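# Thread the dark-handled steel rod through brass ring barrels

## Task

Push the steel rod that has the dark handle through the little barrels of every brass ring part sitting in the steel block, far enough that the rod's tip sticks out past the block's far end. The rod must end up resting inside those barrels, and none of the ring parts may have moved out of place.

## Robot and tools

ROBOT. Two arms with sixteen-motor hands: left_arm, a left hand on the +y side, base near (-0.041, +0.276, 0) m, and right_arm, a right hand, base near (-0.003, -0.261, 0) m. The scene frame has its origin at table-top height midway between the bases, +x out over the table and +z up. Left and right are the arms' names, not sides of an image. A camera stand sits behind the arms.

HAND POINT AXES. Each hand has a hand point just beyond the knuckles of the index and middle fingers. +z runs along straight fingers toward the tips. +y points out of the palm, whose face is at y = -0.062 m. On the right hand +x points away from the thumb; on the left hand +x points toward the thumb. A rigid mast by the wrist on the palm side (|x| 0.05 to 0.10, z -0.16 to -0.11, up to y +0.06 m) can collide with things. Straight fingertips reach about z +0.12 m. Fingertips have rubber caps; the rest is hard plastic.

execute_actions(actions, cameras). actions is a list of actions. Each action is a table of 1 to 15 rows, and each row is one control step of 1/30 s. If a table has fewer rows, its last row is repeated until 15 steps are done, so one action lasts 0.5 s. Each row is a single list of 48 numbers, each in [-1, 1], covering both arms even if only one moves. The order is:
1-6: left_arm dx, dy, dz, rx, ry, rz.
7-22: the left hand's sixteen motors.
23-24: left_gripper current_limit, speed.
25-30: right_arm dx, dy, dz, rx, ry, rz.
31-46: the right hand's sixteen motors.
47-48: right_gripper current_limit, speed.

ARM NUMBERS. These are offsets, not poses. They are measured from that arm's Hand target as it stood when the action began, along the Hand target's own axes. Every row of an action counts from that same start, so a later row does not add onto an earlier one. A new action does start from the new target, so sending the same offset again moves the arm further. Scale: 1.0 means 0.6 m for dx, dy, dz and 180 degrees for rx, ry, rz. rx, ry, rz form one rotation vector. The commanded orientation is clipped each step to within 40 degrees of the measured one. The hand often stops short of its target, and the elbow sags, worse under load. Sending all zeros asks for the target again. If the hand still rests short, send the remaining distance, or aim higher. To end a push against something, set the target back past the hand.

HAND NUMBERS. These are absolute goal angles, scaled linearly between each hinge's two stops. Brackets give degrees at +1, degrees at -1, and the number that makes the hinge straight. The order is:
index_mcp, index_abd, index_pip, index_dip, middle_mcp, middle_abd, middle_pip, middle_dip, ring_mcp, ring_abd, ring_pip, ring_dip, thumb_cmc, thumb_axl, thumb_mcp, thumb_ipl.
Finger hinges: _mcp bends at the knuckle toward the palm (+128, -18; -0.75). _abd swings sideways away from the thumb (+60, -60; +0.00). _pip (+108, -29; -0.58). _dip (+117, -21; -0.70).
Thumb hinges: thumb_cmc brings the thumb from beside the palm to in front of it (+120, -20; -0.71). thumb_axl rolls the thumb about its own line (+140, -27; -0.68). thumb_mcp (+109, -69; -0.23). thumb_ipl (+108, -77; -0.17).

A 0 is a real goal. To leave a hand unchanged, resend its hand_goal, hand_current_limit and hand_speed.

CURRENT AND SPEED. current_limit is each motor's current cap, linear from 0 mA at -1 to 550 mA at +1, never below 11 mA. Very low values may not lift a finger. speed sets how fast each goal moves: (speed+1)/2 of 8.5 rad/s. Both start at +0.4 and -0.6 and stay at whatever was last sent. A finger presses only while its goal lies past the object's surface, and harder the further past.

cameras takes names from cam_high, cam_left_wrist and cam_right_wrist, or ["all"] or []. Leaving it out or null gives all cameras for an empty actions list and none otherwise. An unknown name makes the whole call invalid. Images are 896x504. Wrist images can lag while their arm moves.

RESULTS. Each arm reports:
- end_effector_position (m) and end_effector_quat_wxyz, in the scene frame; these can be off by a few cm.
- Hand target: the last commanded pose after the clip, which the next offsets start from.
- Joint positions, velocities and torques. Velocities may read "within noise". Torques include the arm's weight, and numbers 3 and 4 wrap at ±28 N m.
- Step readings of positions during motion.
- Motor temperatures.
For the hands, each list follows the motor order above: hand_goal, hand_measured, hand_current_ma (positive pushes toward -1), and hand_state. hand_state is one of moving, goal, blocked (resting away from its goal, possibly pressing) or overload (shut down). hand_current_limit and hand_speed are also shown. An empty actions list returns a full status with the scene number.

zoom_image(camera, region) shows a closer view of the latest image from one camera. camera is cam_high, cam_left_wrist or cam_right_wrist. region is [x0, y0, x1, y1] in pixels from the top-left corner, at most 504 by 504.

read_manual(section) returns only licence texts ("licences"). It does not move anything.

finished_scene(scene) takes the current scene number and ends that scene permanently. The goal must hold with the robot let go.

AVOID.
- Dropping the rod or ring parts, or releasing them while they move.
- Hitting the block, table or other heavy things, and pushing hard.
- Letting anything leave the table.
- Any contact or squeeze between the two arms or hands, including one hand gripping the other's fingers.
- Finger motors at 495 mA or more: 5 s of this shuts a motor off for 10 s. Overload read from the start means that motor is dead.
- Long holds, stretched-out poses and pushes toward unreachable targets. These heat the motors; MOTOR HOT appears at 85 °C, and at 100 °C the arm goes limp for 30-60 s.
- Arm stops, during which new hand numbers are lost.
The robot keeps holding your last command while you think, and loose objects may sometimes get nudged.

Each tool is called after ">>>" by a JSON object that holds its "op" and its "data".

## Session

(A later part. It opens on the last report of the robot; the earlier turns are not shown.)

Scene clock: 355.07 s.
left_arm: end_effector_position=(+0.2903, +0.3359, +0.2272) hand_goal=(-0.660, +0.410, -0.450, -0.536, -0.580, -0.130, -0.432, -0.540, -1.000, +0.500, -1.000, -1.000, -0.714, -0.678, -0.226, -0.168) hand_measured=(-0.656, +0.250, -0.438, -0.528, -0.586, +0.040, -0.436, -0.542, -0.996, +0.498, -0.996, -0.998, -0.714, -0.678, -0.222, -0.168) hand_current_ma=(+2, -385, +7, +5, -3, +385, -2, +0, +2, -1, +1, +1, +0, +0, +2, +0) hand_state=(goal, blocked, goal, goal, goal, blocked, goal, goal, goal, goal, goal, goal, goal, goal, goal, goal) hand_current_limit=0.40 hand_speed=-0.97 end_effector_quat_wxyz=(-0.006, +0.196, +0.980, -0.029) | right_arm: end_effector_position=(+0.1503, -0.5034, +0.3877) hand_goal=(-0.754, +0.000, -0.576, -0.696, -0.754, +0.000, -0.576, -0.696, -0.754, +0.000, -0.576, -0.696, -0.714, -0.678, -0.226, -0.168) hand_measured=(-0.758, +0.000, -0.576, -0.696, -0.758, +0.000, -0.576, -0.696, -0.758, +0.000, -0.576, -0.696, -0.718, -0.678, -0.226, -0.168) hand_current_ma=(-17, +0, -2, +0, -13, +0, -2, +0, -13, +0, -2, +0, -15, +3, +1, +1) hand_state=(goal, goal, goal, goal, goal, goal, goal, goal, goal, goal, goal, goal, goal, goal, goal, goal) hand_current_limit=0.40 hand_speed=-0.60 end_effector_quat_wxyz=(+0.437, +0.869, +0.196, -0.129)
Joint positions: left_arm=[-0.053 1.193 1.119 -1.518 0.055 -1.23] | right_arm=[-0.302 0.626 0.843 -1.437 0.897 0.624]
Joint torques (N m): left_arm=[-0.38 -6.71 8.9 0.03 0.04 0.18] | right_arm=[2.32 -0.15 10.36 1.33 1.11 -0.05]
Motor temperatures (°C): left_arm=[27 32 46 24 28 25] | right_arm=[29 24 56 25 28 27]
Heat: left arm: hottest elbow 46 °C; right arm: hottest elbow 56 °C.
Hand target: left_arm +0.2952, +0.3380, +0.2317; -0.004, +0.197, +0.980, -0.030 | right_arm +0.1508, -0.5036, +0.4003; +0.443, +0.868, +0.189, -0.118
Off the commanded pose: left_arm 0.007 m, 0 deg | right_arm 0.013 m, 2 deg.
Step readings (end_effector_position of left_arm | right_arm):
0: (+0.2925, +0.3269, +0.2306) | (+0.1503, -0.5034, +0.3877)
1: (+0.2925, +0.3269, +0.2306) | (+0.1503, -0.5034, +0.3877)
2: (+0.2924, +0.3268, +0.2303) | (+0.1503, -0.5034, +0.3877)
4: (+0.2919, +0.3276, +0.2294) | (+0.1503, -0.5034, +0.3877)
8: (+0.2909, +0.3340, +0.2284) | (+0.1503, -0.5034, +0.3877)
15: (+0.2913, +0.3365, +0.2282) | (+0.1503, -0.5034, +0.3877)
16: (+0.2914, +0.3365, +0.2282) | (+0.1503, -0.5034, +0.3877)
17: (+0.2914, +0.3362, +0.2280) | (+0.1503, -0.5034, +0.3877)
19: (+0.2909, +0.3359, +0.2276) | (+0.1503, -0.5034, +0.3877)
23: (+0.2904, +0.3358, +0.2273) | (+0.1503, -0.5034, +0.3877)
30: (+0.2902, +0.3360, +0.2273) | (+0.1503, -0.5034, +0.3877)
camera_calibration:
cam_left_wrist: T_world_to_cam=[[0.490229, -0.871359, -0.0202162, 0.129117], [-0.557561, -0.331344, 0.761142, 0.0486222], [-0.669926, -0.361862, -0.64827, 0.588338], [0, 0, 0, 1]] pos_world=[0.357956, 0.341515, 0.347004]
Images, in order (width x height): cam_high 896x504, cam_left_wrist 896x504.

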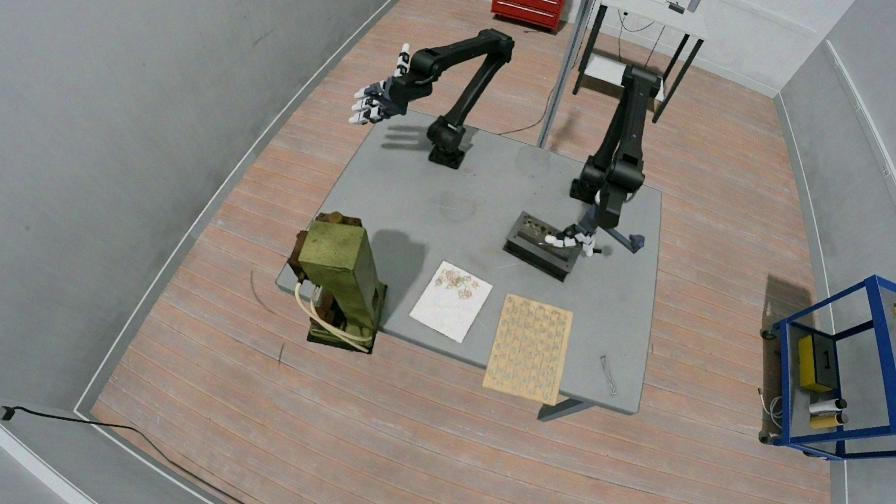

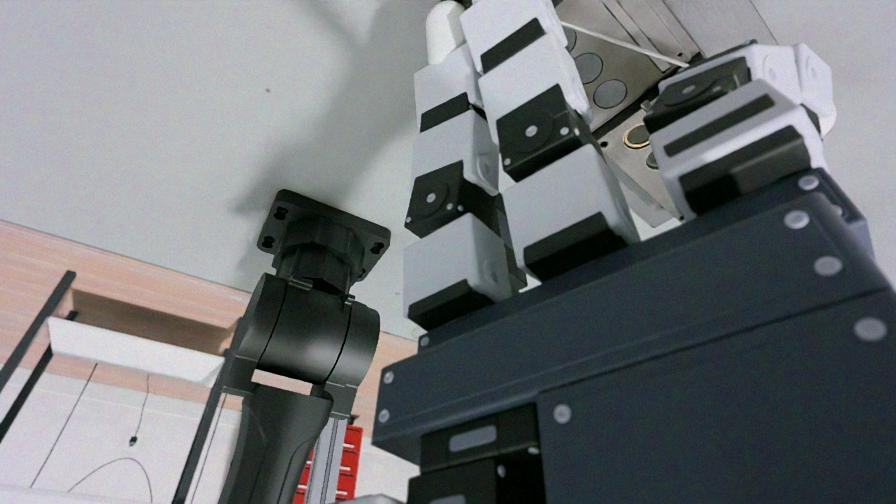

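>>> {"op": "execute_actions", "data": {"actions": [[[0,0.02,-0.11,0,0,0,-0.66,0.41,-0.45,-0.535,-0.58,-0.13,-0.431,-0.54,-1,0.5,-1,-1,-0.714,-0.678,-0.226,-0.168,0.4,-0.97,0,0,0,0.0602,0.0858,-0.0945,-0.754,0,-0.576,-0.696,-1,0,-1,-1,-1,0,-1,-1,-0.714,-0.678,-0.226,-0.168,0.4,-0.6]],[[0,0.15,0,0,0,0,-0.66,0.41,-0.45,-0.535,-0.58,-0.13,-0.431,-0.54,-1,0.5,-1,-1,-0.714,-0.678,-0.226,-0.168,0.4,-0.97,0,0,0,0.0602,0.0858,-0.0945,-0.754,0,-0.576,-0.696,-1,0,-1,-1,-1,0,-1,-1,-0.714,-0.678,-0.226,-0.168,0.4,-0.6]],[[0,0.05,0,0,0,0,-0.66,0.41,-0.45,-0.535,-0.58,-0.13,-0.431,-0.54,-1,0.5,-1,-1,-0.714,-0.678,-0.226,-0.168,0.4,-0.97,0,0,0,0.0602,0.0858,-0.0945,-0.754,0,-0.576,-0.696,-1,0,-1,-1,-1,0,-1,-1,-0.714,-0.678,-0.226,-0.168,0.4,-0.6]]], "cameras": ["all"]}}

Scene clock: 364.90 s.
left_arm: end_effector_position=(+0.3342, +0.4587, +0.2784) hand_goal=(-0.660, +0.410, -0.450, -0.536, -0.580, -0.130, -0.432, -0.540, -1.000, +0.500, -1.000, -1.000, -0.714, -0.678, -0.226, -0.168) hand_measured=(-0.656, +0.254, -0.440, -0.530, -0.586, +0.038, -0.436, -0.542, -0.996, +0.498, -0.996, -0.998, -0.714, -0.678, -0.222, -0.168) hand_current_ma=(+1, -385, +6, +3, -3, +385, -2, +0, +2, -1, +1, +1, +0, +0, +2, +0) hand_state=(goal, blocked, goal, goal, goal, blocked, goal, goal, goal, goal, goal, goal, goal, goal, goal, goal) hand_current_limit=0.40 hand_speed=-0.97 end_effector_quat_wxyz=(-0.018, +0.193, +0.980, -0.035) | right_arm: end_effector_position=(+0.1509, -0.4993, +0.3750) hand_goal=(-0.754, +0.000, -0.576, -0.696, -1.000, +0.000, -1.000, -1.000, -1.000, +0.000, -1.000, -1.000, -0.714, -0.678, -0.226, -0.168) hand_measured=(-0.758, +0.000, -0.576, -0.696, -0.998, +0.000, -0.996, -0.996, -0.998, +0.000, -0.996, -0.998, -0.718, -0.678, -0.224, -0.168) hand_current_ma=(-13, +2, -2, +0, +4, +1, +17, +11, +4, +2, +17, +11, -15, +3, +11, +1) hand_state=(goal, goal, goal, goal, goal, goal, goal, goal, goal, goal, goal, goal, goal, goal, goal, goal) hand_current_limit=0.40 hand_speed=-0.60 end_effector_quat_wxyz=(+0.140, +0.763, +0.630, -0.030)
Joint positions: left_arm=[0.28 1.366 1.408 -1.678 0.046 -0.902] | right_arm=[-1.21 0.765 1.171 -1.692 -0.042 -1.044]
Joint torques (N m): left_arm=[-0.62 -9.05 10.74 0.17 0.01 0.17] | right_arm=[2.02 0.03 11.82 1.25 -0.09 -0.17]
Motor temperatures (°C): left_arm=[27 31 47 24 28 25] | right_arm=[29 24 56 25 28 27]
Heat: left arm: hottest elbow 47 °C; right arm: hottest elbow 56 °C.
Hand target: left_arm +0.3476, +0.4632, +0.2897; -0.005, +0.197, +0.980, -0.029 | right_arm +0.1508, -0.5037, +0.4002; +0.000, +0.766, +0.643, +0.000
Off the commanded pose: left_arm 0.018 m, 2 deg | right_arm 0.026 m, 16 deg.
joint sent to its limit (right arm) — joint 4 (wrist pitch), lower limit. The joint targets are off in orientation, not in position.
Step readings (end_effector_position of left_arm | right_arm):
0: (+0.2903, +0.3359, +0.2272) | (+0.1503, -0.5034, +0.3877)
1: (+0.2898, +0.3361, +0.2272) | (+0.1510, -0.5032, +0.3862)
2: (+0.2876, +0.3367, +0.2288) | (+0.1539, -0.5019, +0.3802)
4: (+0.2838, +0.3401, +0.2389) | (+0.1575, -0.4980, +0.3651)
8: (+0.2882, +0.3483, +0.2705) | (+0.1493, -0.4987, +0.3637)
15: (+0.2909, +0.3509, +0.2881) | (+0.1462, -0.5017, +0.3760)
16: (+0.2910, +0.3515, +0.2877) | (+0.1472, -0.5013, +0.3746)
17: (+0.2923, +0.3539, +0.2871) | (+0.1487, -0.4992, +0.3712)
19: (+0.2971, +0.3718, +0.2866) | (+0.1493, -0.4952, +0.3669)
23: (+0.3045, +0.4203, +0.2823) | (+0.1429, -0.5021, +0.3780)
30: (+0.3179, +0.4344, +0.2758) | (+0.1453, -0.5040, +0.3795)
31: (+0.3190, +0.4344, +0.2765) | (+0.1459, -0.5035, +0.3783)
32: (+0.3207, +0.4351, +0.2776) | (+0.1470, -0.5028, +0.3769)
34: (+0.3248, +0.4390, +0.2805) | (+0.1476, -0.5024, +0.3758)
38: (+0.3304, +0.4527, +0.2823) | (+0.1422, -0.5065, +0.3767)
45: (+0.3329, +0.4585, +0.2772) | (+0.1471, -0.5038, +0.3761)
camera_calibration:
cam_left_wrist: T_world_to_cam=[[0.494224, -0.868947, -0.0259453, 0.214772], [-0.535413, -0.327764, 0.778398, 0.0609537], [-0.684891, -0.370812, -0.627234, 0.698573], [0, 0, 0, 1]] pos_world=[0.404937, 0.465643, 0.396295]
cam_right_wrist: T_world_to_cam=[[0.471722, -0.825948, 0.308688, -0.570642], [-0.69657, -0.134426, 0.704784, -0.274986], [-0.540619, -0.547484, -0.638742, 0.175442], [0, 0, 0, 1]] pos_world=[0.172485, -0.412234, 0.482017]

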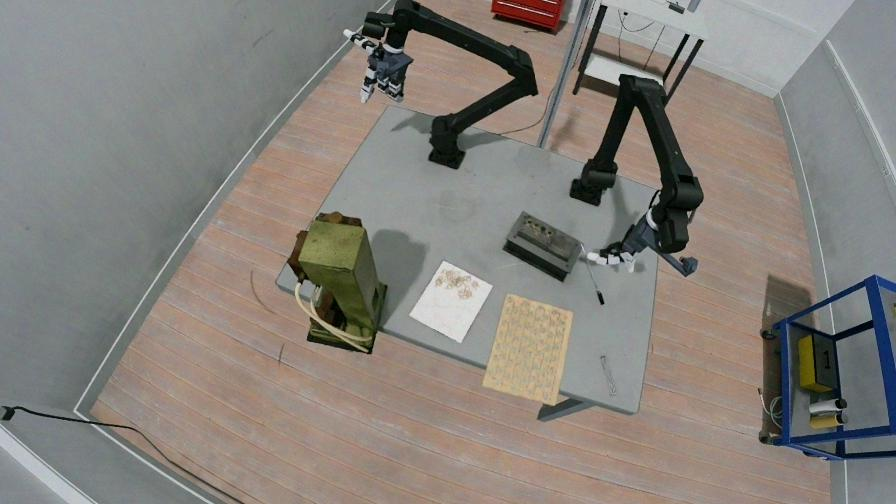

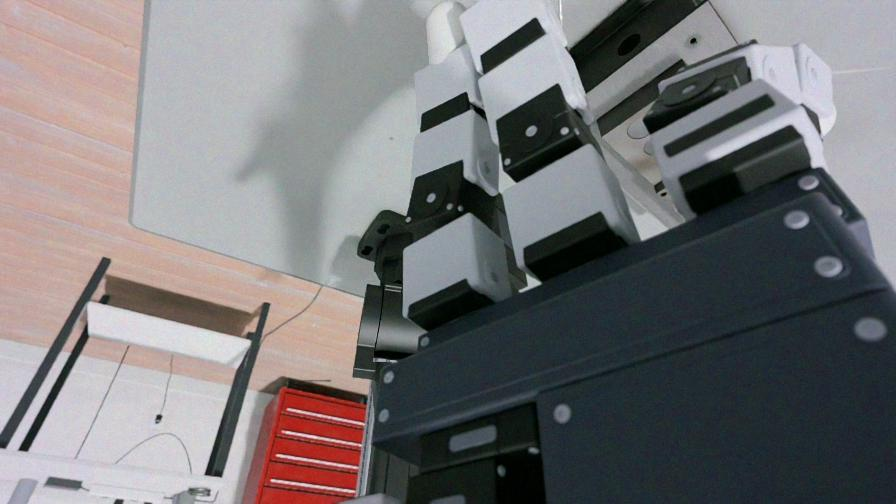

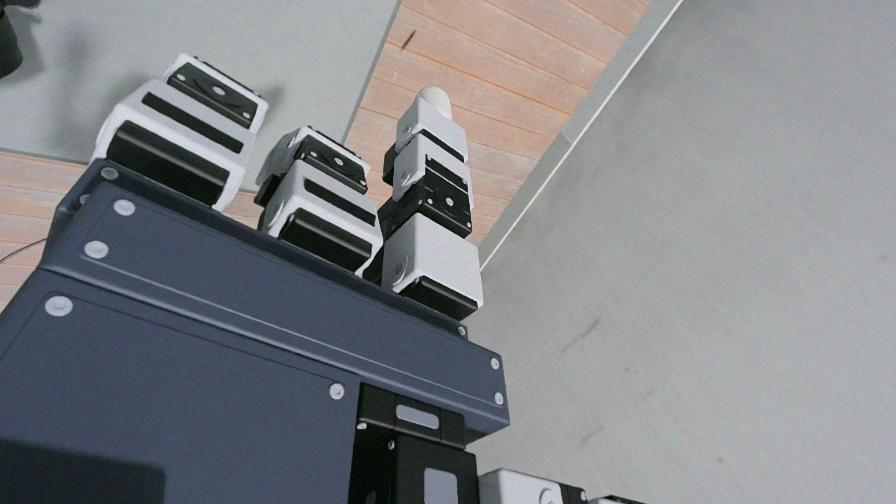

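>>> {"op": "zoom_image", "data": {"camera": "cam_high", "region": [500, 205, 620, 310]}}

>>> {"op": "zoom_image", "data": {"camera": "cam_high", "region": [515, 210, 565, 245]}}

Scaled by 4.200 from the camera's 896x504 image, which has a finer 1280x720 frame.

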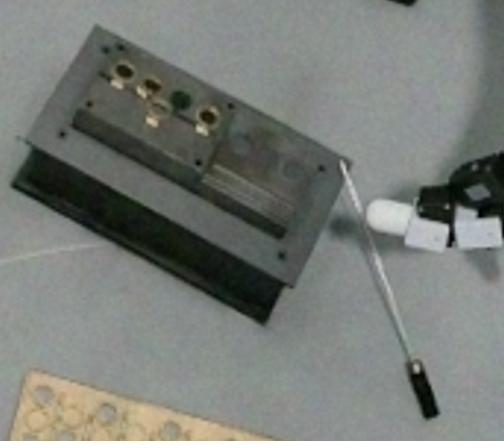

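Scaled by 10.080 from the camera's 896x504 image, which has a finer 1280x720 frame.

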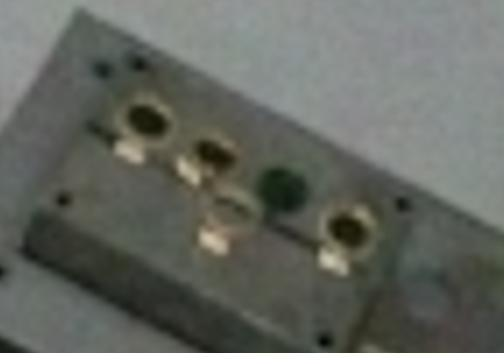

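>>> {"op": "execute_actions", "data": {"actions": [[[0,0.03,-0.13,-0.009,0,0,-0.66,0.41,-0.45,-0.535,-0.58,-0.13,-0.431,-0.54,-1,0.5,-1,-1,-0.714,-0.678,-0.226,-0.168,0.4,-0.97,0,0,0,-0.0602,-0.0858,0.0945,-0.754,0,-0.576,-0.696,-1,0,-1,-1,-1,0,-1,-1,-0.714,-0.678,-0.226,-0.168,0.4,-0.6]],[[0,0,0,-0.010,0,0,-0.92,0,-0.576,-0.696,-1,0,-1,-1,-1,0,-1,-1,-0.714,-0.678,-0.226,-0.168,0.2,-0.7,0,0,0,0,0,0,-0.754,0,-0.576,-0.696,-1,0,-1,-1,-1,0,-1,-1,-0.714,-0.678,-0.226,-0.168,0.4,-0.6]],[[0,0,0,0,0,0,-0.92,0,-0.576,-0.696,-1,0,-1,-1,-1,0,-1,-1,-0.714,-0.678,-0.226,-0.168,0.2,-0.7,0,0,0,0,0,0,-0.754,0,-0.576,-0.696,-1,0,-1,-1,-1,0,-1,-1,-0.714,-0.678,-0.226,-0.168,0.4,-0.6]]], "cameras": ["all"]}}

Scene clock: 371.43 s.
left_arm: end_effector_position=(+0.3479, +0.4820, +0.3575) hand_goal=(-0.920, +0.000, -0.576, -0.696, -1.000, +0.000, -1.000, -1.000, -1.000, +0.000, -1.000, -1.000, -0.714, -0.678, -0.226, -0.168) hand_measured=(-0.912, +0.002, -0.572, -0.694, -0.990, +0.004, -0.992, -0.996, -0.996, +0.002, -0.996, -0.998, -0.714, -0.678, -0.222, -0.168) hand_current_ma=(+4, +1, +1, +1, +6, +1, +4, +1, +2, +1, +1, +1, +0, +0, +2, +0) hand_state=(goal, goal, goal, goal, goal, goal, goal, goal, goal, goal, goal, goal, goal, goal, goal, goal) hand_current_limit=0.20 hand_speed=-0.70 end_effector_quat_wxyz=(+0.039, +0.193, +0.980, +0.030) | right_arm: end_effector_position=(+0.1493, -0.5054, +0.3849) hand_goal=(-0.754, +0.000, -0.576, -0.696, -1.000, +0.000, -1.000, -1.000, -1.000, +0.000, -1.000, -1.000, -0.714, -0.678, -0.226, -0.168) hand_measured=(-0.756, +0.000, -0.576, -0.696, -0.998, +0.000, -0.996, -0.996, -0.998, +0.000, -0.996, -0.998, -0.718, -0.678, -0.224, -0.168) hand_current_ma=(-9, +2, -2, +0, +5, +1, +17, +11, +5, +2, +17, +11, -11, +3, +11, +1) hand_state=(goal, goal, goal, goal, goal, goal, goal, goal, goal, goal, goal, goal, goal, goal, goal, goal) hand_current_limit=0.40 hand_speed=-0.60 end_effector_quat_wxyz=(+0.155, +0.841, +0.516, -0.042)
Joint positions: left_arm=[0.299 1.336 1.558 -1.696 -0.017 -0.884] | right_arm=[-1.047 0.733 1.171 -1.694 0.065 -0.618]
Joint torques (N m): left_arm=[-1.08 -8.64 10.17 0.13 -0.2 0.15] | right_arm=[3.25 -0.91 10.1 1.37 0.29 0.03]
Motor temperatures (°C): left_arm=[27 31 48 24 28 25] | right_arm=[29 24 55 25 27 27]
Heat: left arm: hottest elbow 48 °C; right arm: hottest elbow 55 °C.
Hand target: left_arm +0.3561, +0.4841, +0.3664; +0.001, +0.197, +0.980, +0.000 | right_arm +0.1508, -0.5036, +0.4002; +0.158, +0.842, +0.514, -0.042
Off the commanded pose: left_arm 0.012 m, 6 deg | right_arm 0.015 m, 0 deg.
joint sent to its limit (left arm) — joint 4 (wrist pitch), lower limit. The joint targets are off in orientation, not in position.
joint sent to its limit (right arm) — joint 4 (wrist pitch), lower limit. The joint targets still meet the commanded pose.
Step readings (end_effector_position of left_arm | right_arm):
0: (+0.3342, +0.4587, +0.2784) | (+0.1510, -0.4993, +0.3749)
1: (+0.3344, +0.4589, +0.2789) | (+0.1508, -0.4995, +0.3750)
2: (+0.3349, +0.4603, +0.2813) | (+0.1499, -0.5008, +0.3749)
4: (+0.3384, +0.4656, +0.2937) | (+0.1488, -0.5034, +0.3756)
8: (+0.3478, +0.4753, +0.3307) | (+0.1516, -0.5019, +0.3803)
15: (+0.3492, +0.4790, +0.3562) | (+0.1512, -0.5023, +0.3843)
16: (+0.3493, +0.4792, +0.3561) | (+0.1510, -0.5028, +0.3844)
17: (+0.3491, +0.4797, +0.3563) | (+0.1509, -0.5031, +0.3845)
19: (+0.3487, +0.4809, +0.3569) | (+0.1506, -0.5037, +0.3845)
23: (+0.3483, +0.4818, +0.3574) | (+0.1501, -0.5045, +0.3847)
30: (+0.3479, +0.4819, +0.3574) | (+0.1495, -0.5052, +0.3849)
31: (+0.3479, +0.4820, +0.3575) | (+0.1495, -0.5052, +0.3849)
32: (+0.3479, +0.4820, +0.3575) | (+0.1495, -0.5053, +0.3849)
34: (+0.3479, +0.4820, +0.3575) | (+0.1494, -0.5053, +0.3849)
38: (+0.3479, +0.4820, +0.3575) | (+0.1492, -0.5055, +0.3849)
45: (+0.3479, +0.4820, +0.3575) | (+0.1493, -0.5054, +0.3849)
camera_calibration:
cam_left_wrist: T_world_to_cam=[[0.500921, -0.864077, -0.0494814, 0.234007], [-0.634576, -0.405551, 0.657907, 0.129382], [-0.58855, -0.29816, -0.751472, 0.742057], [0, 0, 0, 1]] pos_world=[0.401621, 0.475923, 0.484093]
cam_right_wrist: T_world_to_cam=[[0.218357, -0.914306, 0.341123, -0.597337], [-0.730161, 0.0788444, 0.678711, -0.161158], [-0.647445, -0.397276, -0.650375, 0.273833], [0, 0, 0, 1]] pos_world=[0.190053, -0.424655, 0.491239]

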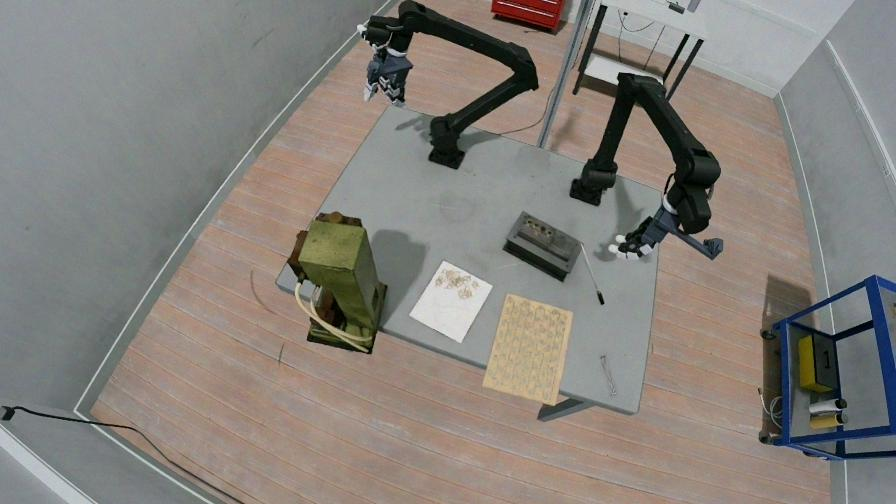

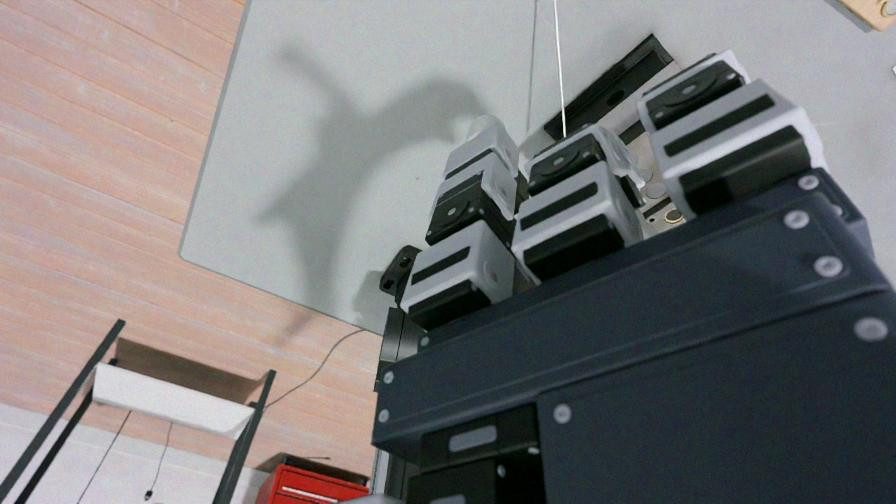

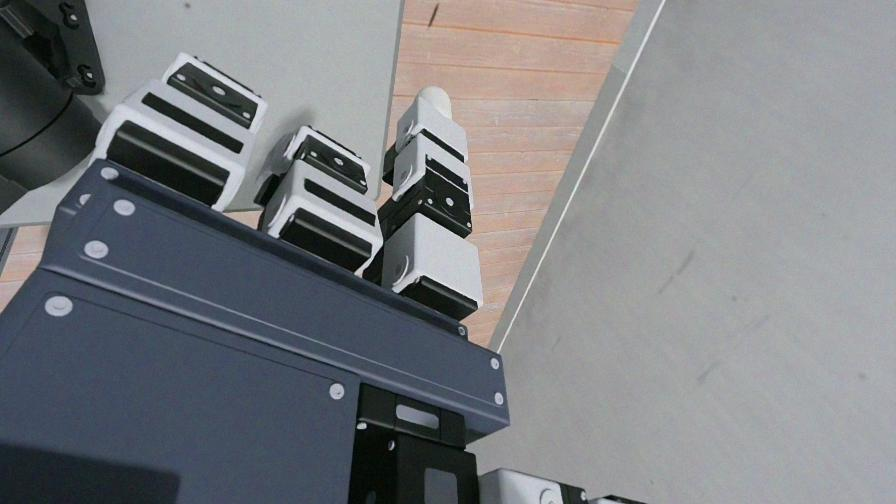

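>>> {"op": "execute_actions", "data": {"actions": [[[-0.04,-0.1426,0.02,0,0,0,-0.92,0,-0.576,-0.696,-1,0,-1,-1,-1,0,-1,-1,-0.714,-0.678,-0.226,-0.168,0.2,-0.7,0,0,0,0,0,0,-0.754,0,-0.576,-0.696,-1,0,-1,-1,-1,0,-1,-1,-0.714,-0.678,-0.226,-0.168,0.4,-0.6]],[[-0.04,-0.1426,0.033,0,0,0,-0.92,0,-0.576,-0.696,-1,0,-1,-1,-1,0,-1,-1,-0.714,-0.678,-0.226,-0.168,0.2,-0.7,0,0,0,0,0,0,-0.754,0,-0.576,-0.696,-1,0,-1,-1,-1,0,-1,-1,-0.714,-0.678,-0.226,-0.168,0.4,-0.6]],[[-0.04,-0.1426,0.033,0,0,0,-0.92,0,-0.576,-0.696,-1,0,-1,-1,-1,0,-1,-1,-0.714,-0.678,-0.226,-0.168,0.2,-0.7,0,0,0,0,0,0,-0.754,0,-0.576,-0.696,-1,0,-1,-1,-1,0,-1,-1,-0.714,-0.678,-0.226,-0.168,0.4,-0.6]]], "cameras": ["cam_left_wrist","cam_high"]}}

>>> {"op": "zoom_image", "data": {"camera": "cam_high", "region": [500, 195, 600, 275]}}

Scene clock: 374.33 s.
left_arm: end_effector_position=(+0.3207, +0.2186, +0.3184) hand_goal=(-0.920, +0.000, -0.576, -0.696, -1.000, +0.000, -1.000, -1.000, -1.000, +0.000, -1.000, -1.000, -0.714, -0.678, -0.226, -0.168) hand_measured=(-0.916, +0.002, -0.574, -0.694, -0.992, +0.002, -0.994, -0.996, -0.994, +0.002, -0.996, -0.998, -0.714, -0.678, -0.222, -0.168) hand_current_ma=(+2, +0, +1, +1, +4, +1, +3, +1, +3, +0, +1, +1, +0, +0, +2, +0) hand_state=(goal, goal, goal, goal, goal, goal, goal, goal, goal, goal, goal, goal, goal, goal, goal, goal) hand_current_limit=0.20 hand_speed=-0.70 end_effector_quat_wxyz=(+0.006, +0.206, +0.979, -0.002) | right_arm: end_effector_position=(+0.1493, -0.5054, +0.3849) hand_goal=(-0.754, +0.000, -0.576, -0.696, -1.000, +0.000, -1.000, -1.000, -1.000, +0.000, -1.000, -1.000, -0.714, -0.678, -0.226, -0.168) hand_measured=(-0.756, +0.000, -0.576, -0.696, -0.998, +0.000, -0.996, -0.996, -0.998, +0.000, -0.996, -0.998, -0.718, -0.678, -0.224, -0.168) hand_current_ma=(-9, +2, -2, +0, +5, +1, +17, +11, +5, +2, +17, +11, -11, +3, +11, +1) hand_state=(goal, goal, goal, goal, goal, goal, goal, goal, goal, goal, goal, goal, goal, goal, goal, goal) hand_current_limit=0.40 hand_speed=-0.60 end_effector_quat_wxyz=(+0.155, +0.841, +0.516, -0.042)
Joint positions: left_arm=[-0.389 1.327 1.463 -1.696 0.002 -1.548] | right_arm=[-1.047 0.733 1.171 -1.694 0.065 -0.618]
Joint torques (N m): left_arm=[-0.97 -8.53 7.71 0.28 -0.08 -0.06] | right_arm=[3.72 -1.03 10.22 1.14 0.29 0.07]
Motor temperatures (°C): left_arm=[27 31 48 24 28 25] | right_arm=[29 24 55 25 27 27]
Heat: left arm: hottest elbow 48 °C; right arm: hottest elbow 55 °C.
Hand target: left_arm +0.3233, +0.2196, +0.3150; +0.001, +0.197, +0.980, +0.000 | right_arm +0.1508, -0.5036, +0.4002; +0.158, +0.842, +0.514, -0.042
Off the commanded pose: left_arm 0.004 m, 1 deg | right_arm 0.015 m, 0 deg.
joint sent to its limit (right arm) — joint 4 (wrist pitch), lower limit. The joint targets still meet the commanded pose.
Step readings (end_effector_position of left_arm | right_arm):
0: (+0.3479, +0.4820, +0.3575) | (+0.1493, -0.5054, +0.3849)
1: (+0.3481, +0.4815, +0.3574) | (+0.1493, -0.5054, +0.3849)
2: (+0.3484, +0.4799, +0.3577) | (+0.1493, -0.5054, +0.3849)
4: (+0.3511, +0.4652, +0.3570) | (+0.1493, -0.5054, +0.3849)
8: (+0.3563, +0.4151, +0.3522) | (+0.1493, -0.5054, +0.3849)
15: (+0.3527, +0.3952, +0.3551) | (+0.1493, -0.5054, +0.3849)
16: (+0.3521, +0.3948, +0.3548) | (+0.1493, -0.5054, +0.3849)
17: (+0.3507, +0.3930, +0.3539) | (+0.1493, -0.5054, +0.3849)
19: (+0.3478, +0.3768, +0.3489) | (+0.1493, -0.5054, +0.3849)
23: (+0.3455, +0.3256, +0.3373) | (+0.1493, -0.5054, +0.3849)
30: (+0.3398, +0.3063, +0.3353) | (+0.1493, -0.5054, +0.3849)
31: (+0.3391, +0.3059, +0.3352) | (+0.1493, -0.5054, +0.3849)
32: (+0.3379, +0.3039, +0.3353) | (+0.1493, -0.5054, +0.3849)
34: (+0.3347, +0.2876, +0.3343) | (+0.1493, -0.5054, +0.3849)
38: (+0.3272, +0.2368, +0.3282) | (+0.1493, -0.5054, +0.3849)
45: (+0.3230, +0.2182, +0.3188) | (+0.1493, -0.5054, +0.3849)
camera_calibration:
cam_left_wrist: T_world_to_cam=[[0.475123, -0.878776, -0.0448542, 0.0281234], [-0.589379, -0.355679, 0.725345, -0.0157703], [-0.653369, -0.318192, -0.686923, 0.62278], [0, 0, 0, 1]] pos_world=[0.384249, 0.217269, 0.440502]
Images, in order (width x height): cam_high 896x504, cam_left_wrist 896x504.

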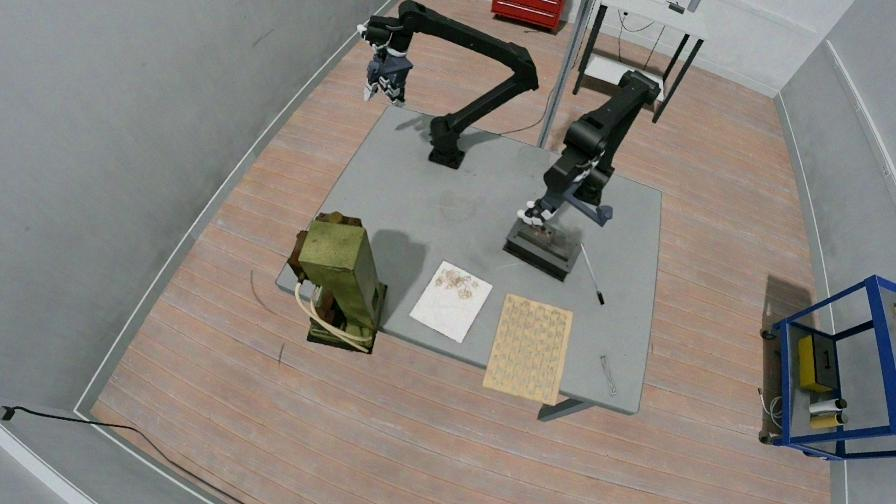

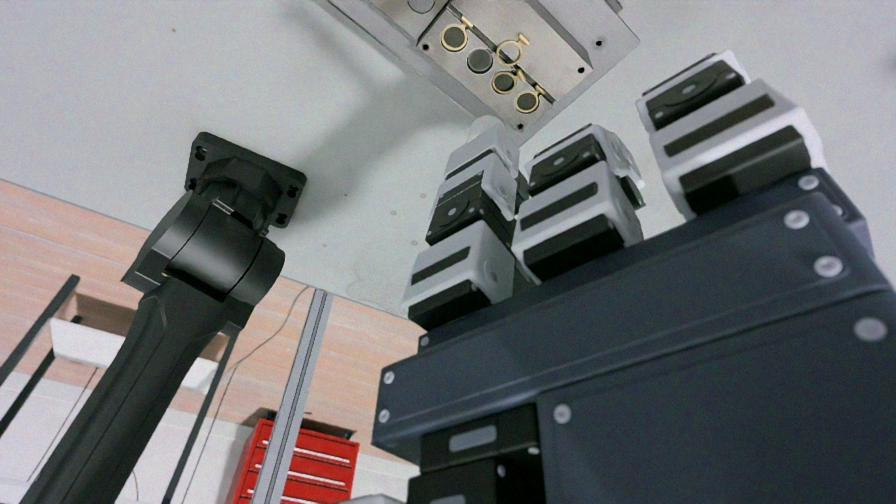

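Scaled by 5.040 from the camera's 896x504 image, which has a finer 1280x720 frame.

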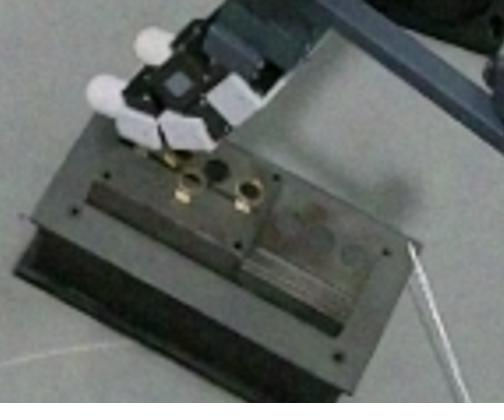

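>>> {"op": "zoom_image", "data": {"camera": "cam_left_wrist", "region": [410, 0, 570, 140]}}

Scaled by 3.150 from the camera's 896x504 image, which has a finer 1280x720 frame.

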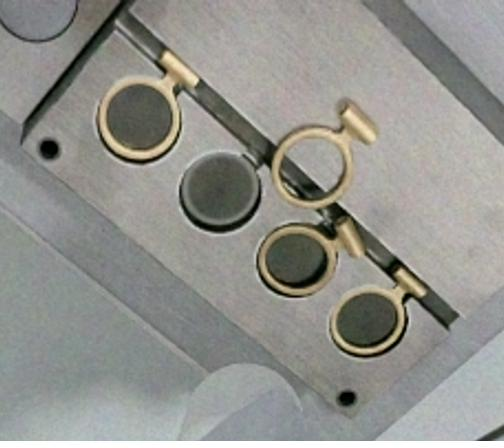

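>>> {"op": "execute_actions", "data": {"actions": [[[-0.0335,0.002,0.06,0,0,0,-0.92,0,-0.576,-0.696,-1,0,-1,-1,-1,0,-1,-1,-0.714,-0.678,-0.226,-0.168,0.2,-0.7,0,0,0,0,0,0,-0.754,0,-0.576,-0.696,-1,0,-1,-1,-1,0,-1,-1,-0.714,-0.678,-0.226,-0.168,0.4,-0.6]]], "cameras": ["cam_left_wrist","cam_high"]}}

>>> {"op": "zoom_image", "data": {"camera": "cam_left_wrist", "region": [400, 0, 580, 150]}}

Scene clock: 378.83 s.
left_arm: end_effector_position=(+0.3397, +0.2109, +0.2820) hand_goal=(-0.920, +0.000, -0.576, -0.696, -1.000, +0.000, -1.000, -1.000, -1.000, +0.000, -1.000, -1.000, -0.714, -0.678, -0.226, -0.168) hand_measured=(-0.916, +0.002, -0.574, -0.694, -0.992, +0.002, -0.994, -0.996, -0.994, +0.002, -0.996, -0.998, -0.714, -0.678, -0.222, -0.168) hand_current_ma=(+2, +0, +1, +1, +4, +1, +3, +1, +3, +0, +1, +1, +0, +0, +2, +0) hand_state=(goal, goal, goal, goal, goal, goal, goal, goal, goal, goal, goal, goal, goal, goal, goal, goal) hand_current_limit=0.20 hand_speed=-0.70 end_effector_quat_wxyz=(+0.001, +0.205, +0.979, -0.001) | right_arm: end_effector_position=(+0.1493, -0.5054, +0.3849) hand_goal=(-0.754, +0.000, -0.576, -0.696, -1.000, +0.000, -1.000, -1.000, -1.000, +0.000, -1.000, -1.000, -0.714, -0.678, -0.226, -0.168) hand_measured=(-0.756, +0.000, -0.576, -0.696, -0.998, +0.000, -0.996, -0.996, -0.998, +0.000, -0.996, -0.998, -0.718, -0.678, -0.224, -0.168) hand_current_ma=(-9, +2, -2, +0, +5, +1, +17, +11, +5, +2, +17, +11, -11, +3, +11, +1) hand_state=(goal, goal, goal, goal, goal, goal, goal, goal, goal, goal, goal, goal, goal, goal, goal, goal) hand_current_limit=0.40 hand_speed=-0.60 end_effector_quat_wxyz=(+0.155, +0.841, +0.516, -0.042)
Joint positions: left_arm=[-0.389 1.377 1.416 -1.606 0.002 -1.548] | right_arm=[-1.047 0.733 1.171 -1.694 0.065 -0.618]
Joint torques (N m): left_arm=[-0.73 -9.64 7.6 0.4 -0.13 -0.04] | right_arm=[3.25 -1.14 10.25 1.13 0.26 0.05]
Heat: left arm: hottest elbow 48 °C; right arm: hottest elbow 54 °C.
Hand target: left_arm +0.3424, +0.2129, +0.2791; +0.001, +0.197, +0.980, +0.000 | right_arm +0.1508, -0.5036, +0.4002; +0.158, +0.842, +0.514, -0.042
Off the commanded pose: left_arm 0.005 m, 1 deg | right_arm 0.015 m, 0 deg.
joint sent to its limit (right arm) — joint 4 (wrist pitch), lower limit. The joint targets still meet the commanded pose.
Step readings (end_effector_position of left_arm | right_arm):
0: (+0.3207, +0.2186, +0.3184) | (+0.1493, -0.5054, +0.3849)
1: (+0.3209, +0.2185, +0.3184) | (+0.1493, -0.5054, +0.3849)
2: (+0.3218, +0.2181, +0.3173) | (+0.1493, -0.5054, +0.3849)
4: (+0.3264, +0.2162, +0.3121) | (+0.1493, -0.5054, +0.3849)
8: (+0.3339, +0.2131, +0.2950) | (+0.1493, -0.5054, +0.3849)
15: (+0.3395, +0.2110, +0.2821) | (+0.1493, -0.5054, +0.3849)
camera_calibration:
cam_left_wrist: T_world_to_cam=[[0.475418, -0.878261, -0.0513435, 0.0123609], [-0.583509, -0.358464, 0.728712, 0.0166695], [-0.658404, -0.316483, -0.682893, 0.608019], [0, 0, 0, 1]] pos_world=[0.404172, 0.209259, 0.403699]
Images, in order (width x height): cam_high 896x504, cam_left_wrist 896x504.

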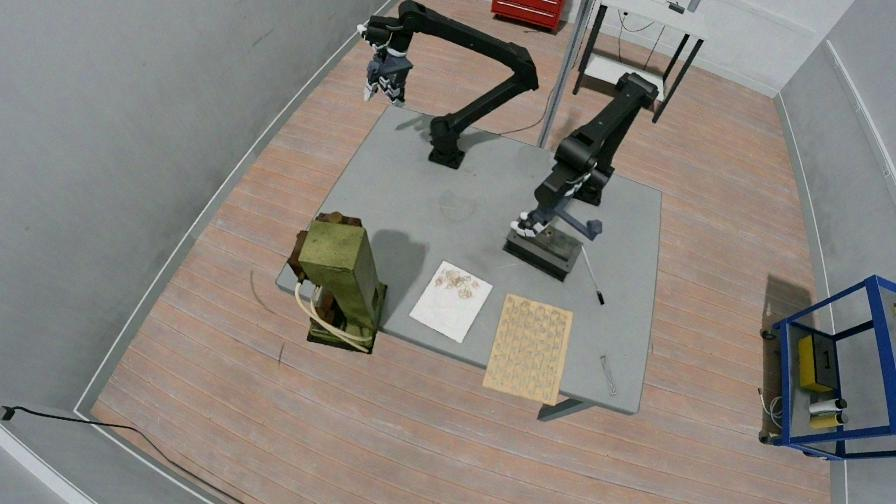

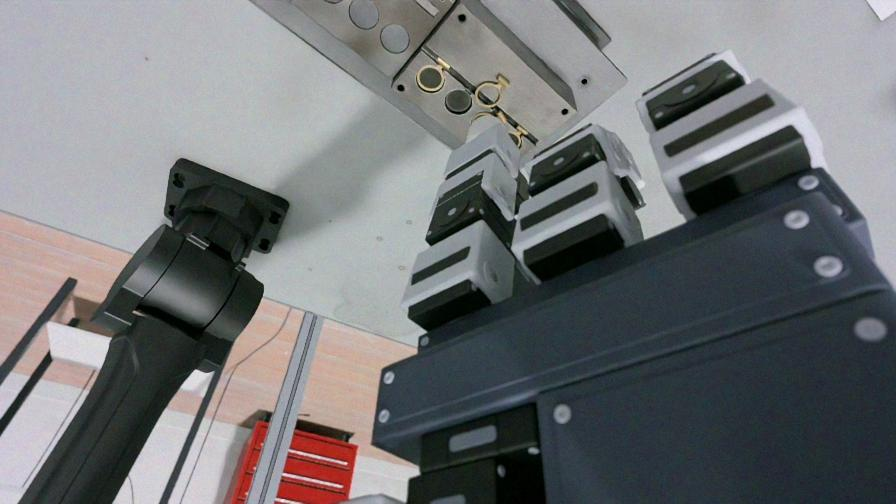

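Scaled by 2.800 from the camera's 896x504 image, which has a finer 1280x720 frame.

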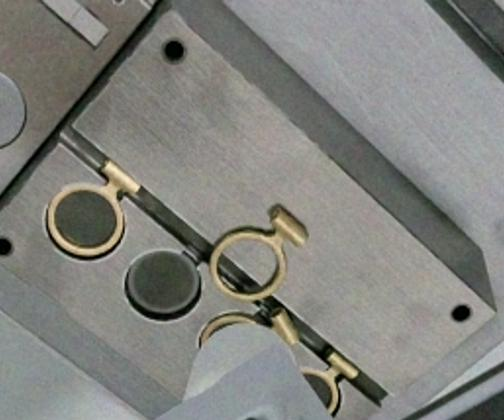

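>>> {"op": "execute_actions", "data": {"actions": [[[0,0,0.042,0,0,0,-0.92,0,-0.576,-0.696,-1,0,-1,-1,-1,0,-1,-1,-0.714,-0.678,-0.226,-0.168,0.0,-0.7,0,0,0,0,0,0,-0.754,0,-0.576,-0.696,-1,0,-1,-1,-1,0,-1,-1,-0.714,-0.678,-0.226,-0.168,0.4,-0.6]]], "cameras": ["cam_left_wrist","cam_high"]}}

>>> {"op": "zoom_image", "data": {"camera": "cam_left_wrist", "region": [400, 40, 560, 180]}}

>>> {"op": "zoom_image", "data": {"camera": "cam_high", "region": [505, 200, 575, 260]}}

Scene clock: 380.30 s.
left_arm: end_effector_position=(+0.3407, +0.2105, +0.2584) hand_goal=(-0.920, +0.000, -0.576, -0.696, -1.000, +0.000, -1.000, -1.000, -1.000, +0.000, -1.000, -1.000, -0.714, -0.678, -0.226, -0.168) hand_measured=(-0.916, +0.002, -0.574, -0.694, -0.992, +0.002, -0.994, -0.996, -0.994, +0.002, -0.996, -0.998, -0.714, -0.678, -0.222, -0.168) hand_current_ma=(+2, +0, +1, +1, +4, +1, +3, +1, +3, +0, +1, +1, +0, +0, +2, +0) hand_state=(goal, goal, goal, goal, goal, goal, goal, goal, goal, goal, goal, goal, goal, goal, goal, goal) hand_current_limit=0.00 hand_speed=-0.70 end_effector_quat_wxyz=(+0.003, +0.205, +0.979, -0.002) | right_arm: end_effector_position=(+0.1493, -0.5054, +0.3849) hand_goal=(-0.754, +0.000, -0.576, -0.696, -1.000, +0.000, -1.000, -1.000, -1.000, +0.000, -1.000, -1.000, -0.714, -0.678, -0.226, -0.168) hand_measured=(-0.756, +0.000, -0.576, -0.696, -0.998, +0.000, -0.996, -0.996, -0.998, +0.000, -0.996, -0.998, -0.718, -0.678, -0.224, -0.168) hand_current_ma=(-9, +2, -2, +0, +5, +1, +17, +11, +5, +2, +17, +11, -11, +3, +11, +1) hand_state=(goal, goal, goal, goal, goal, goal, goal, goal, goal, goal, goal, goal, goal, goal, goal, goal) hand_current_limit=0.40 hand_speed=-0.60 end_effector_quat_wxyz=(+0.155, +0.841, +0.516, -0.042)
Joint positions: left_arm=[-0.389 1.377 1.354 -1.54 0.002 -1.548] | right_arm=[-1.047 0.733 1.171 -1.694 0.065 -0.618]
Joint torques (N m): left_arm=[-0.62 -10.34 7.38 0.66 -0.08 0] | right_arm=[3.9 -1.55 10.14 1.35 0.27 0.02]
Heat: left arm: hottest elbow 47 °C; right arm: hottest elbow 54 °C.
Hand target: left_arm +0.3425, +0.2128, +0.2539; +0.001, +0.197, +0.980, +0.000 | right_arm +0.1508, -0.5036, +0.4002; +0.158, +0.842, +0.514, -0.042
Off the commanded pose: left_arm 0.005 m, 1 deg | right_arm 0.015 m, 0 deg.
joint sent to its limit (right arm) — joint 4 (wrist pitch), lower limit. The joint targets still meet the commanded pose.
Step readings (end_effector_position of left_arm | right_arm):
0: (+0.3397, +0.2109, +0.2820) | (+0.1493, -0.5054, +0.3849)
1: (+0.3399, +0.2108, +0.2819) | (+0.1493, -0.5054, +0.3849)
2: (+0.3405, +0.2105, +0.2805) | (+0.1493, -0.5054, +0.3849)
4: (+0.3420, +0.2099, +0.2744) | (+0.1493, -0.5054, +0.3849)
8: (+0.3394, +0.2110, +0.2611) | (+0.1493, -0.5054, +0.3849)
15: (+0.3404, +0.2106, +0.2584) | (+0.1493, -0.5054, +0.3849)
camera_calibration:
cam_left_wrist: T_world_to_cam=[[0.4756, -0.878346, -0.0480967, 0.00937728], [-0.586305, -0.35728, 0.727047, 0.0354165], [-0.655783, -0.317584, -0.684901, 0.592201], [0, 0, 0, 1]] pos_world=[0.40466, 0.208964, 0.380301]
Images, in order (width x height): cam_high 896x504, cam_left_wrist 896x504.

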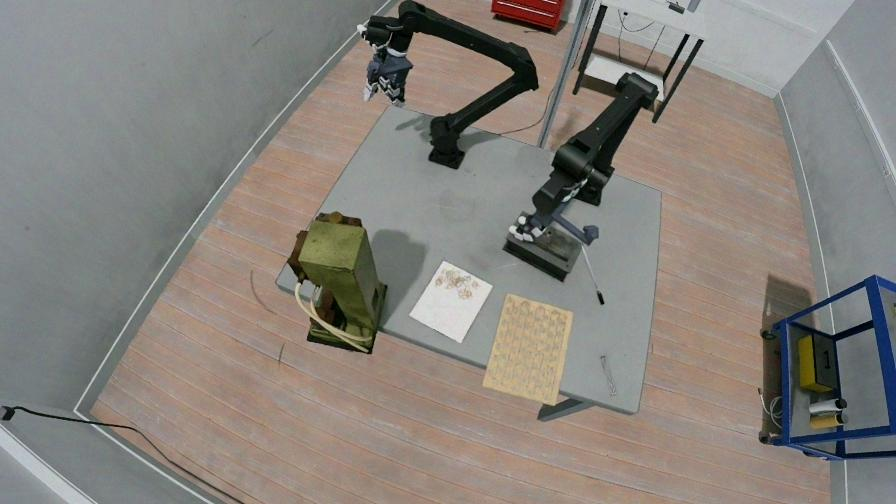

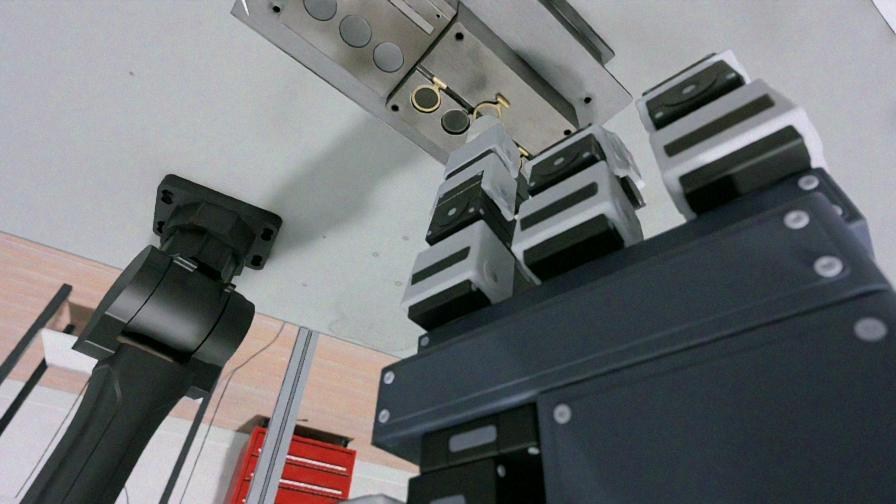

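Scaled by 3.150 from the camera's 896x504 image, which has a finer 1280x720 frame.

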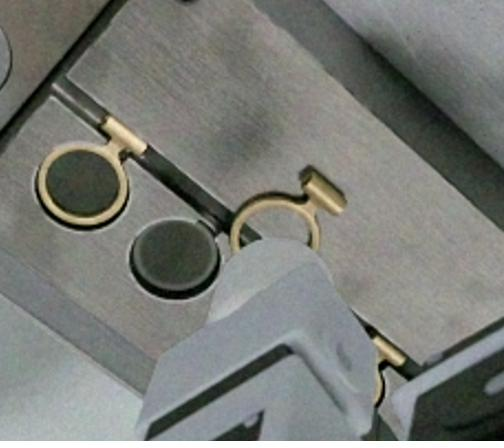

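Scaled by 7.200 from the camera's 896x504 image, which has a finer 1280x720 frame.

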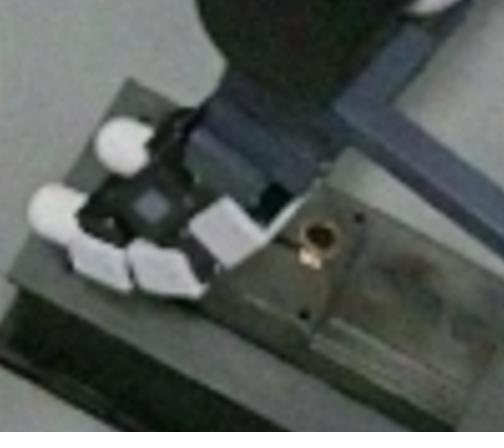

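>>> {"op": "execute_actions", "data": {"actions": [[[0,0,0.02,0,0,0,-0.92,0,-0.576,-0.696,-1,0,-1,-1,-1,0,-1,-1,-0.714,-0.678,-0.226,-0.168,-0.4,-0.7,0,0,0,0,0,0,-0.754,0,-0.576,-0.696,-1,0,-1,-1,-1,0,-1,-1,-0.714,-0.678,-0.226,-0.168,0.4,-0.6]]], "cameras": ["cam_left_wrist"]}}

>>> {"op": "zoom_image", "data": {"camera": "cam_left_wrist", "region": [400, 60, 560, 200]}}

Scene clock: 381.90 s.
left_arm: end_effector_position=(+0.3409, +0.2104, +0.2474) hand_goal=(-0.920, +0.000, -0.576, -0.696, -1.000, +0.000, -1.000, -1.000, -1.000, +0.000, -1.000, -1.000, -0.714, -0.678, -0.226, -0.168) hand_measured=(-0.916, +0.002, -0.574, -0.694, -0.992, +0.002, -0.994, -0.996, -0.994, +0.002, -0.996, -0.998, -0.714, -0.678, -0.222, -0.168) hand_current_ma=(+2, +0, +1, +1, +4, +1, +3, +1, +3, +0, +1, +1, +0, +0, +2, +0) hand_state=(goal, goal, goal, goal, goal, goal, goal, goal, goal, goal, goal, goal, goal, goal, goal, goal) hand_current_limit=-0.40 hand_speed=-0.70 end_effector_quat_wxyz=(+0.005, +0.205, +0.979, -0.002) | right_arm: end_effector_position=(+0.1493, -0.5054, +0.3849) hand_goal=(-0.754, +0.000, -0.576, -0.696, -1.000, +0.000, -1.000, -1.000, -1.000, +0.000, -1.000, -1.000, -0.714, -0.678, -0.226, -0.168) hand_measured=(-0.756, +0.000, -0.576, -0.696, -0.998, +0.000, -0.996, -0.996, -0.998, +0.000, -0.996, -0.998, -0.718, -0.678, -0.224, -0.168) hand_current_ma=(-9, +2, -2, +0, +5, +1, +17, +11, +5, +2, +17, +11, -11, +3, +11, +1) hand_state=(goal, goal, goal, goal, goal, goal, goal, goal, goal, goal, goal, goal, goal, goal, goal, goal) hand_current_limit=0.40 hand_speed=-0.60 end_effector_quat_wxyz=(+0.155, +0.841, +0.516, -0.042)
Joint positions: left_arm=[-0.389 1.377 1.325 -1.509 0.002 -1.548] | right_arm=[-1.047 0.733 1.171 -1.694 0.065 -0.618]
Joint torques (N m): left_arm=[-0.62 -9.7 7.19 0.34 -0.08 -0.01] | right_arm=[3.08 -1.38 10.15 1.24 0.23 0.06]
Heat: left arm: hottest elbow 47 °C; right arm: hottest elbow 54 °C.
Hand target: left_arm +0.3425, +0.2128, +0.2419; +0.001, +0.197, +0.980, +0.000 | right_arm +0.1508, -0.5036, +0.4002; +0.158, +0.842, +0.514, -0.042
Off the commanded pose: left_arm 0.006 m, 1 deg | right_arm 0.015 m, 0 deg.
joint sent to its limit (right arm) — joint 4 (wrist pitch), lower limit. The joint targets still meet the commanded pose.
Step readings (end_effector_position of left_arm | right_arm):
0: (+0.3407, +0.2105, +0.2584) | (+0.1493, -0.5054, +0.3849)
1: (+0.3407, +0.2105, +0.2582) | (+0.1493, -0.5054, +0.3849)
2: (+0.3410, +0.2103, +0.2576) | (+0.1493, -0.5054, +0.3849)
4: (+0.3418, +0.2100, +0.2548) | (+0.1493, -0.5054, +0.3849)
8: (+0.3404, +0.2106, +0.2486) | (+0.1493, -0.5054, +0.3849)
15: (+0.3408, +0.2104, +0.2474) | (+0.1493, -0.5054, +0.3849)
camera_calibration:
cam_left_wrist: T_world_to_cam=[[0.475748, -0.878375, -0.0460486, 0.00818425], [-0.588092, -0.356582, 0.725946, 0.0442984], [-0.654073, -0.318287, -0.686209, 0.584637], [0, 0, 0, 1]] pos_world=[0.404553, 0.209067, 0.369402]
Images, in order (width x height): cam_left_wrist 896x504.

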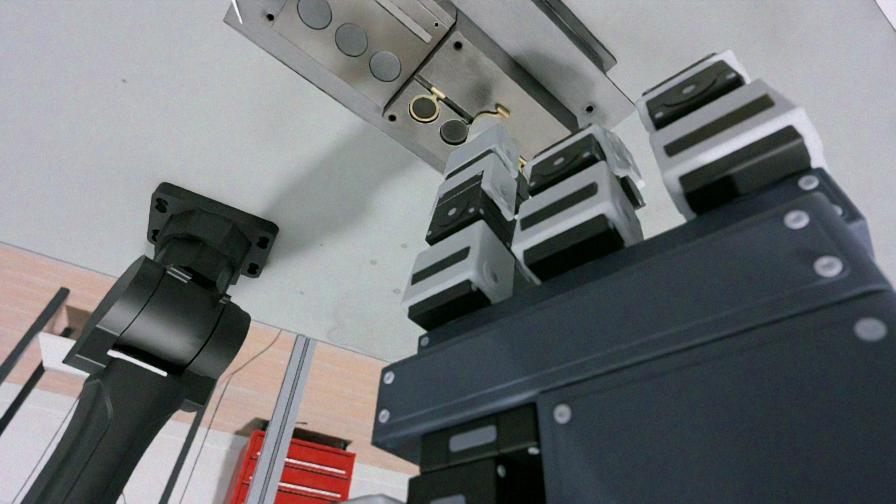

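Scaled by 3.150 from the camera's 896x504 image, which has a finer 1280x720 frame.

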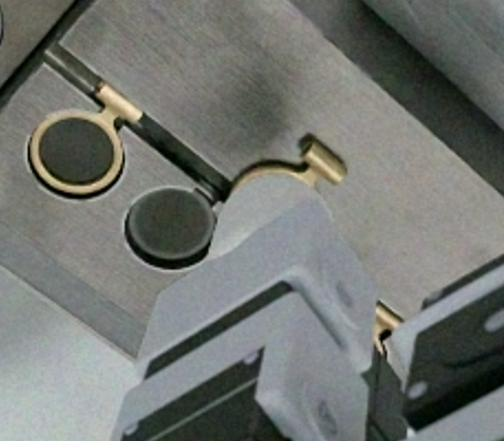

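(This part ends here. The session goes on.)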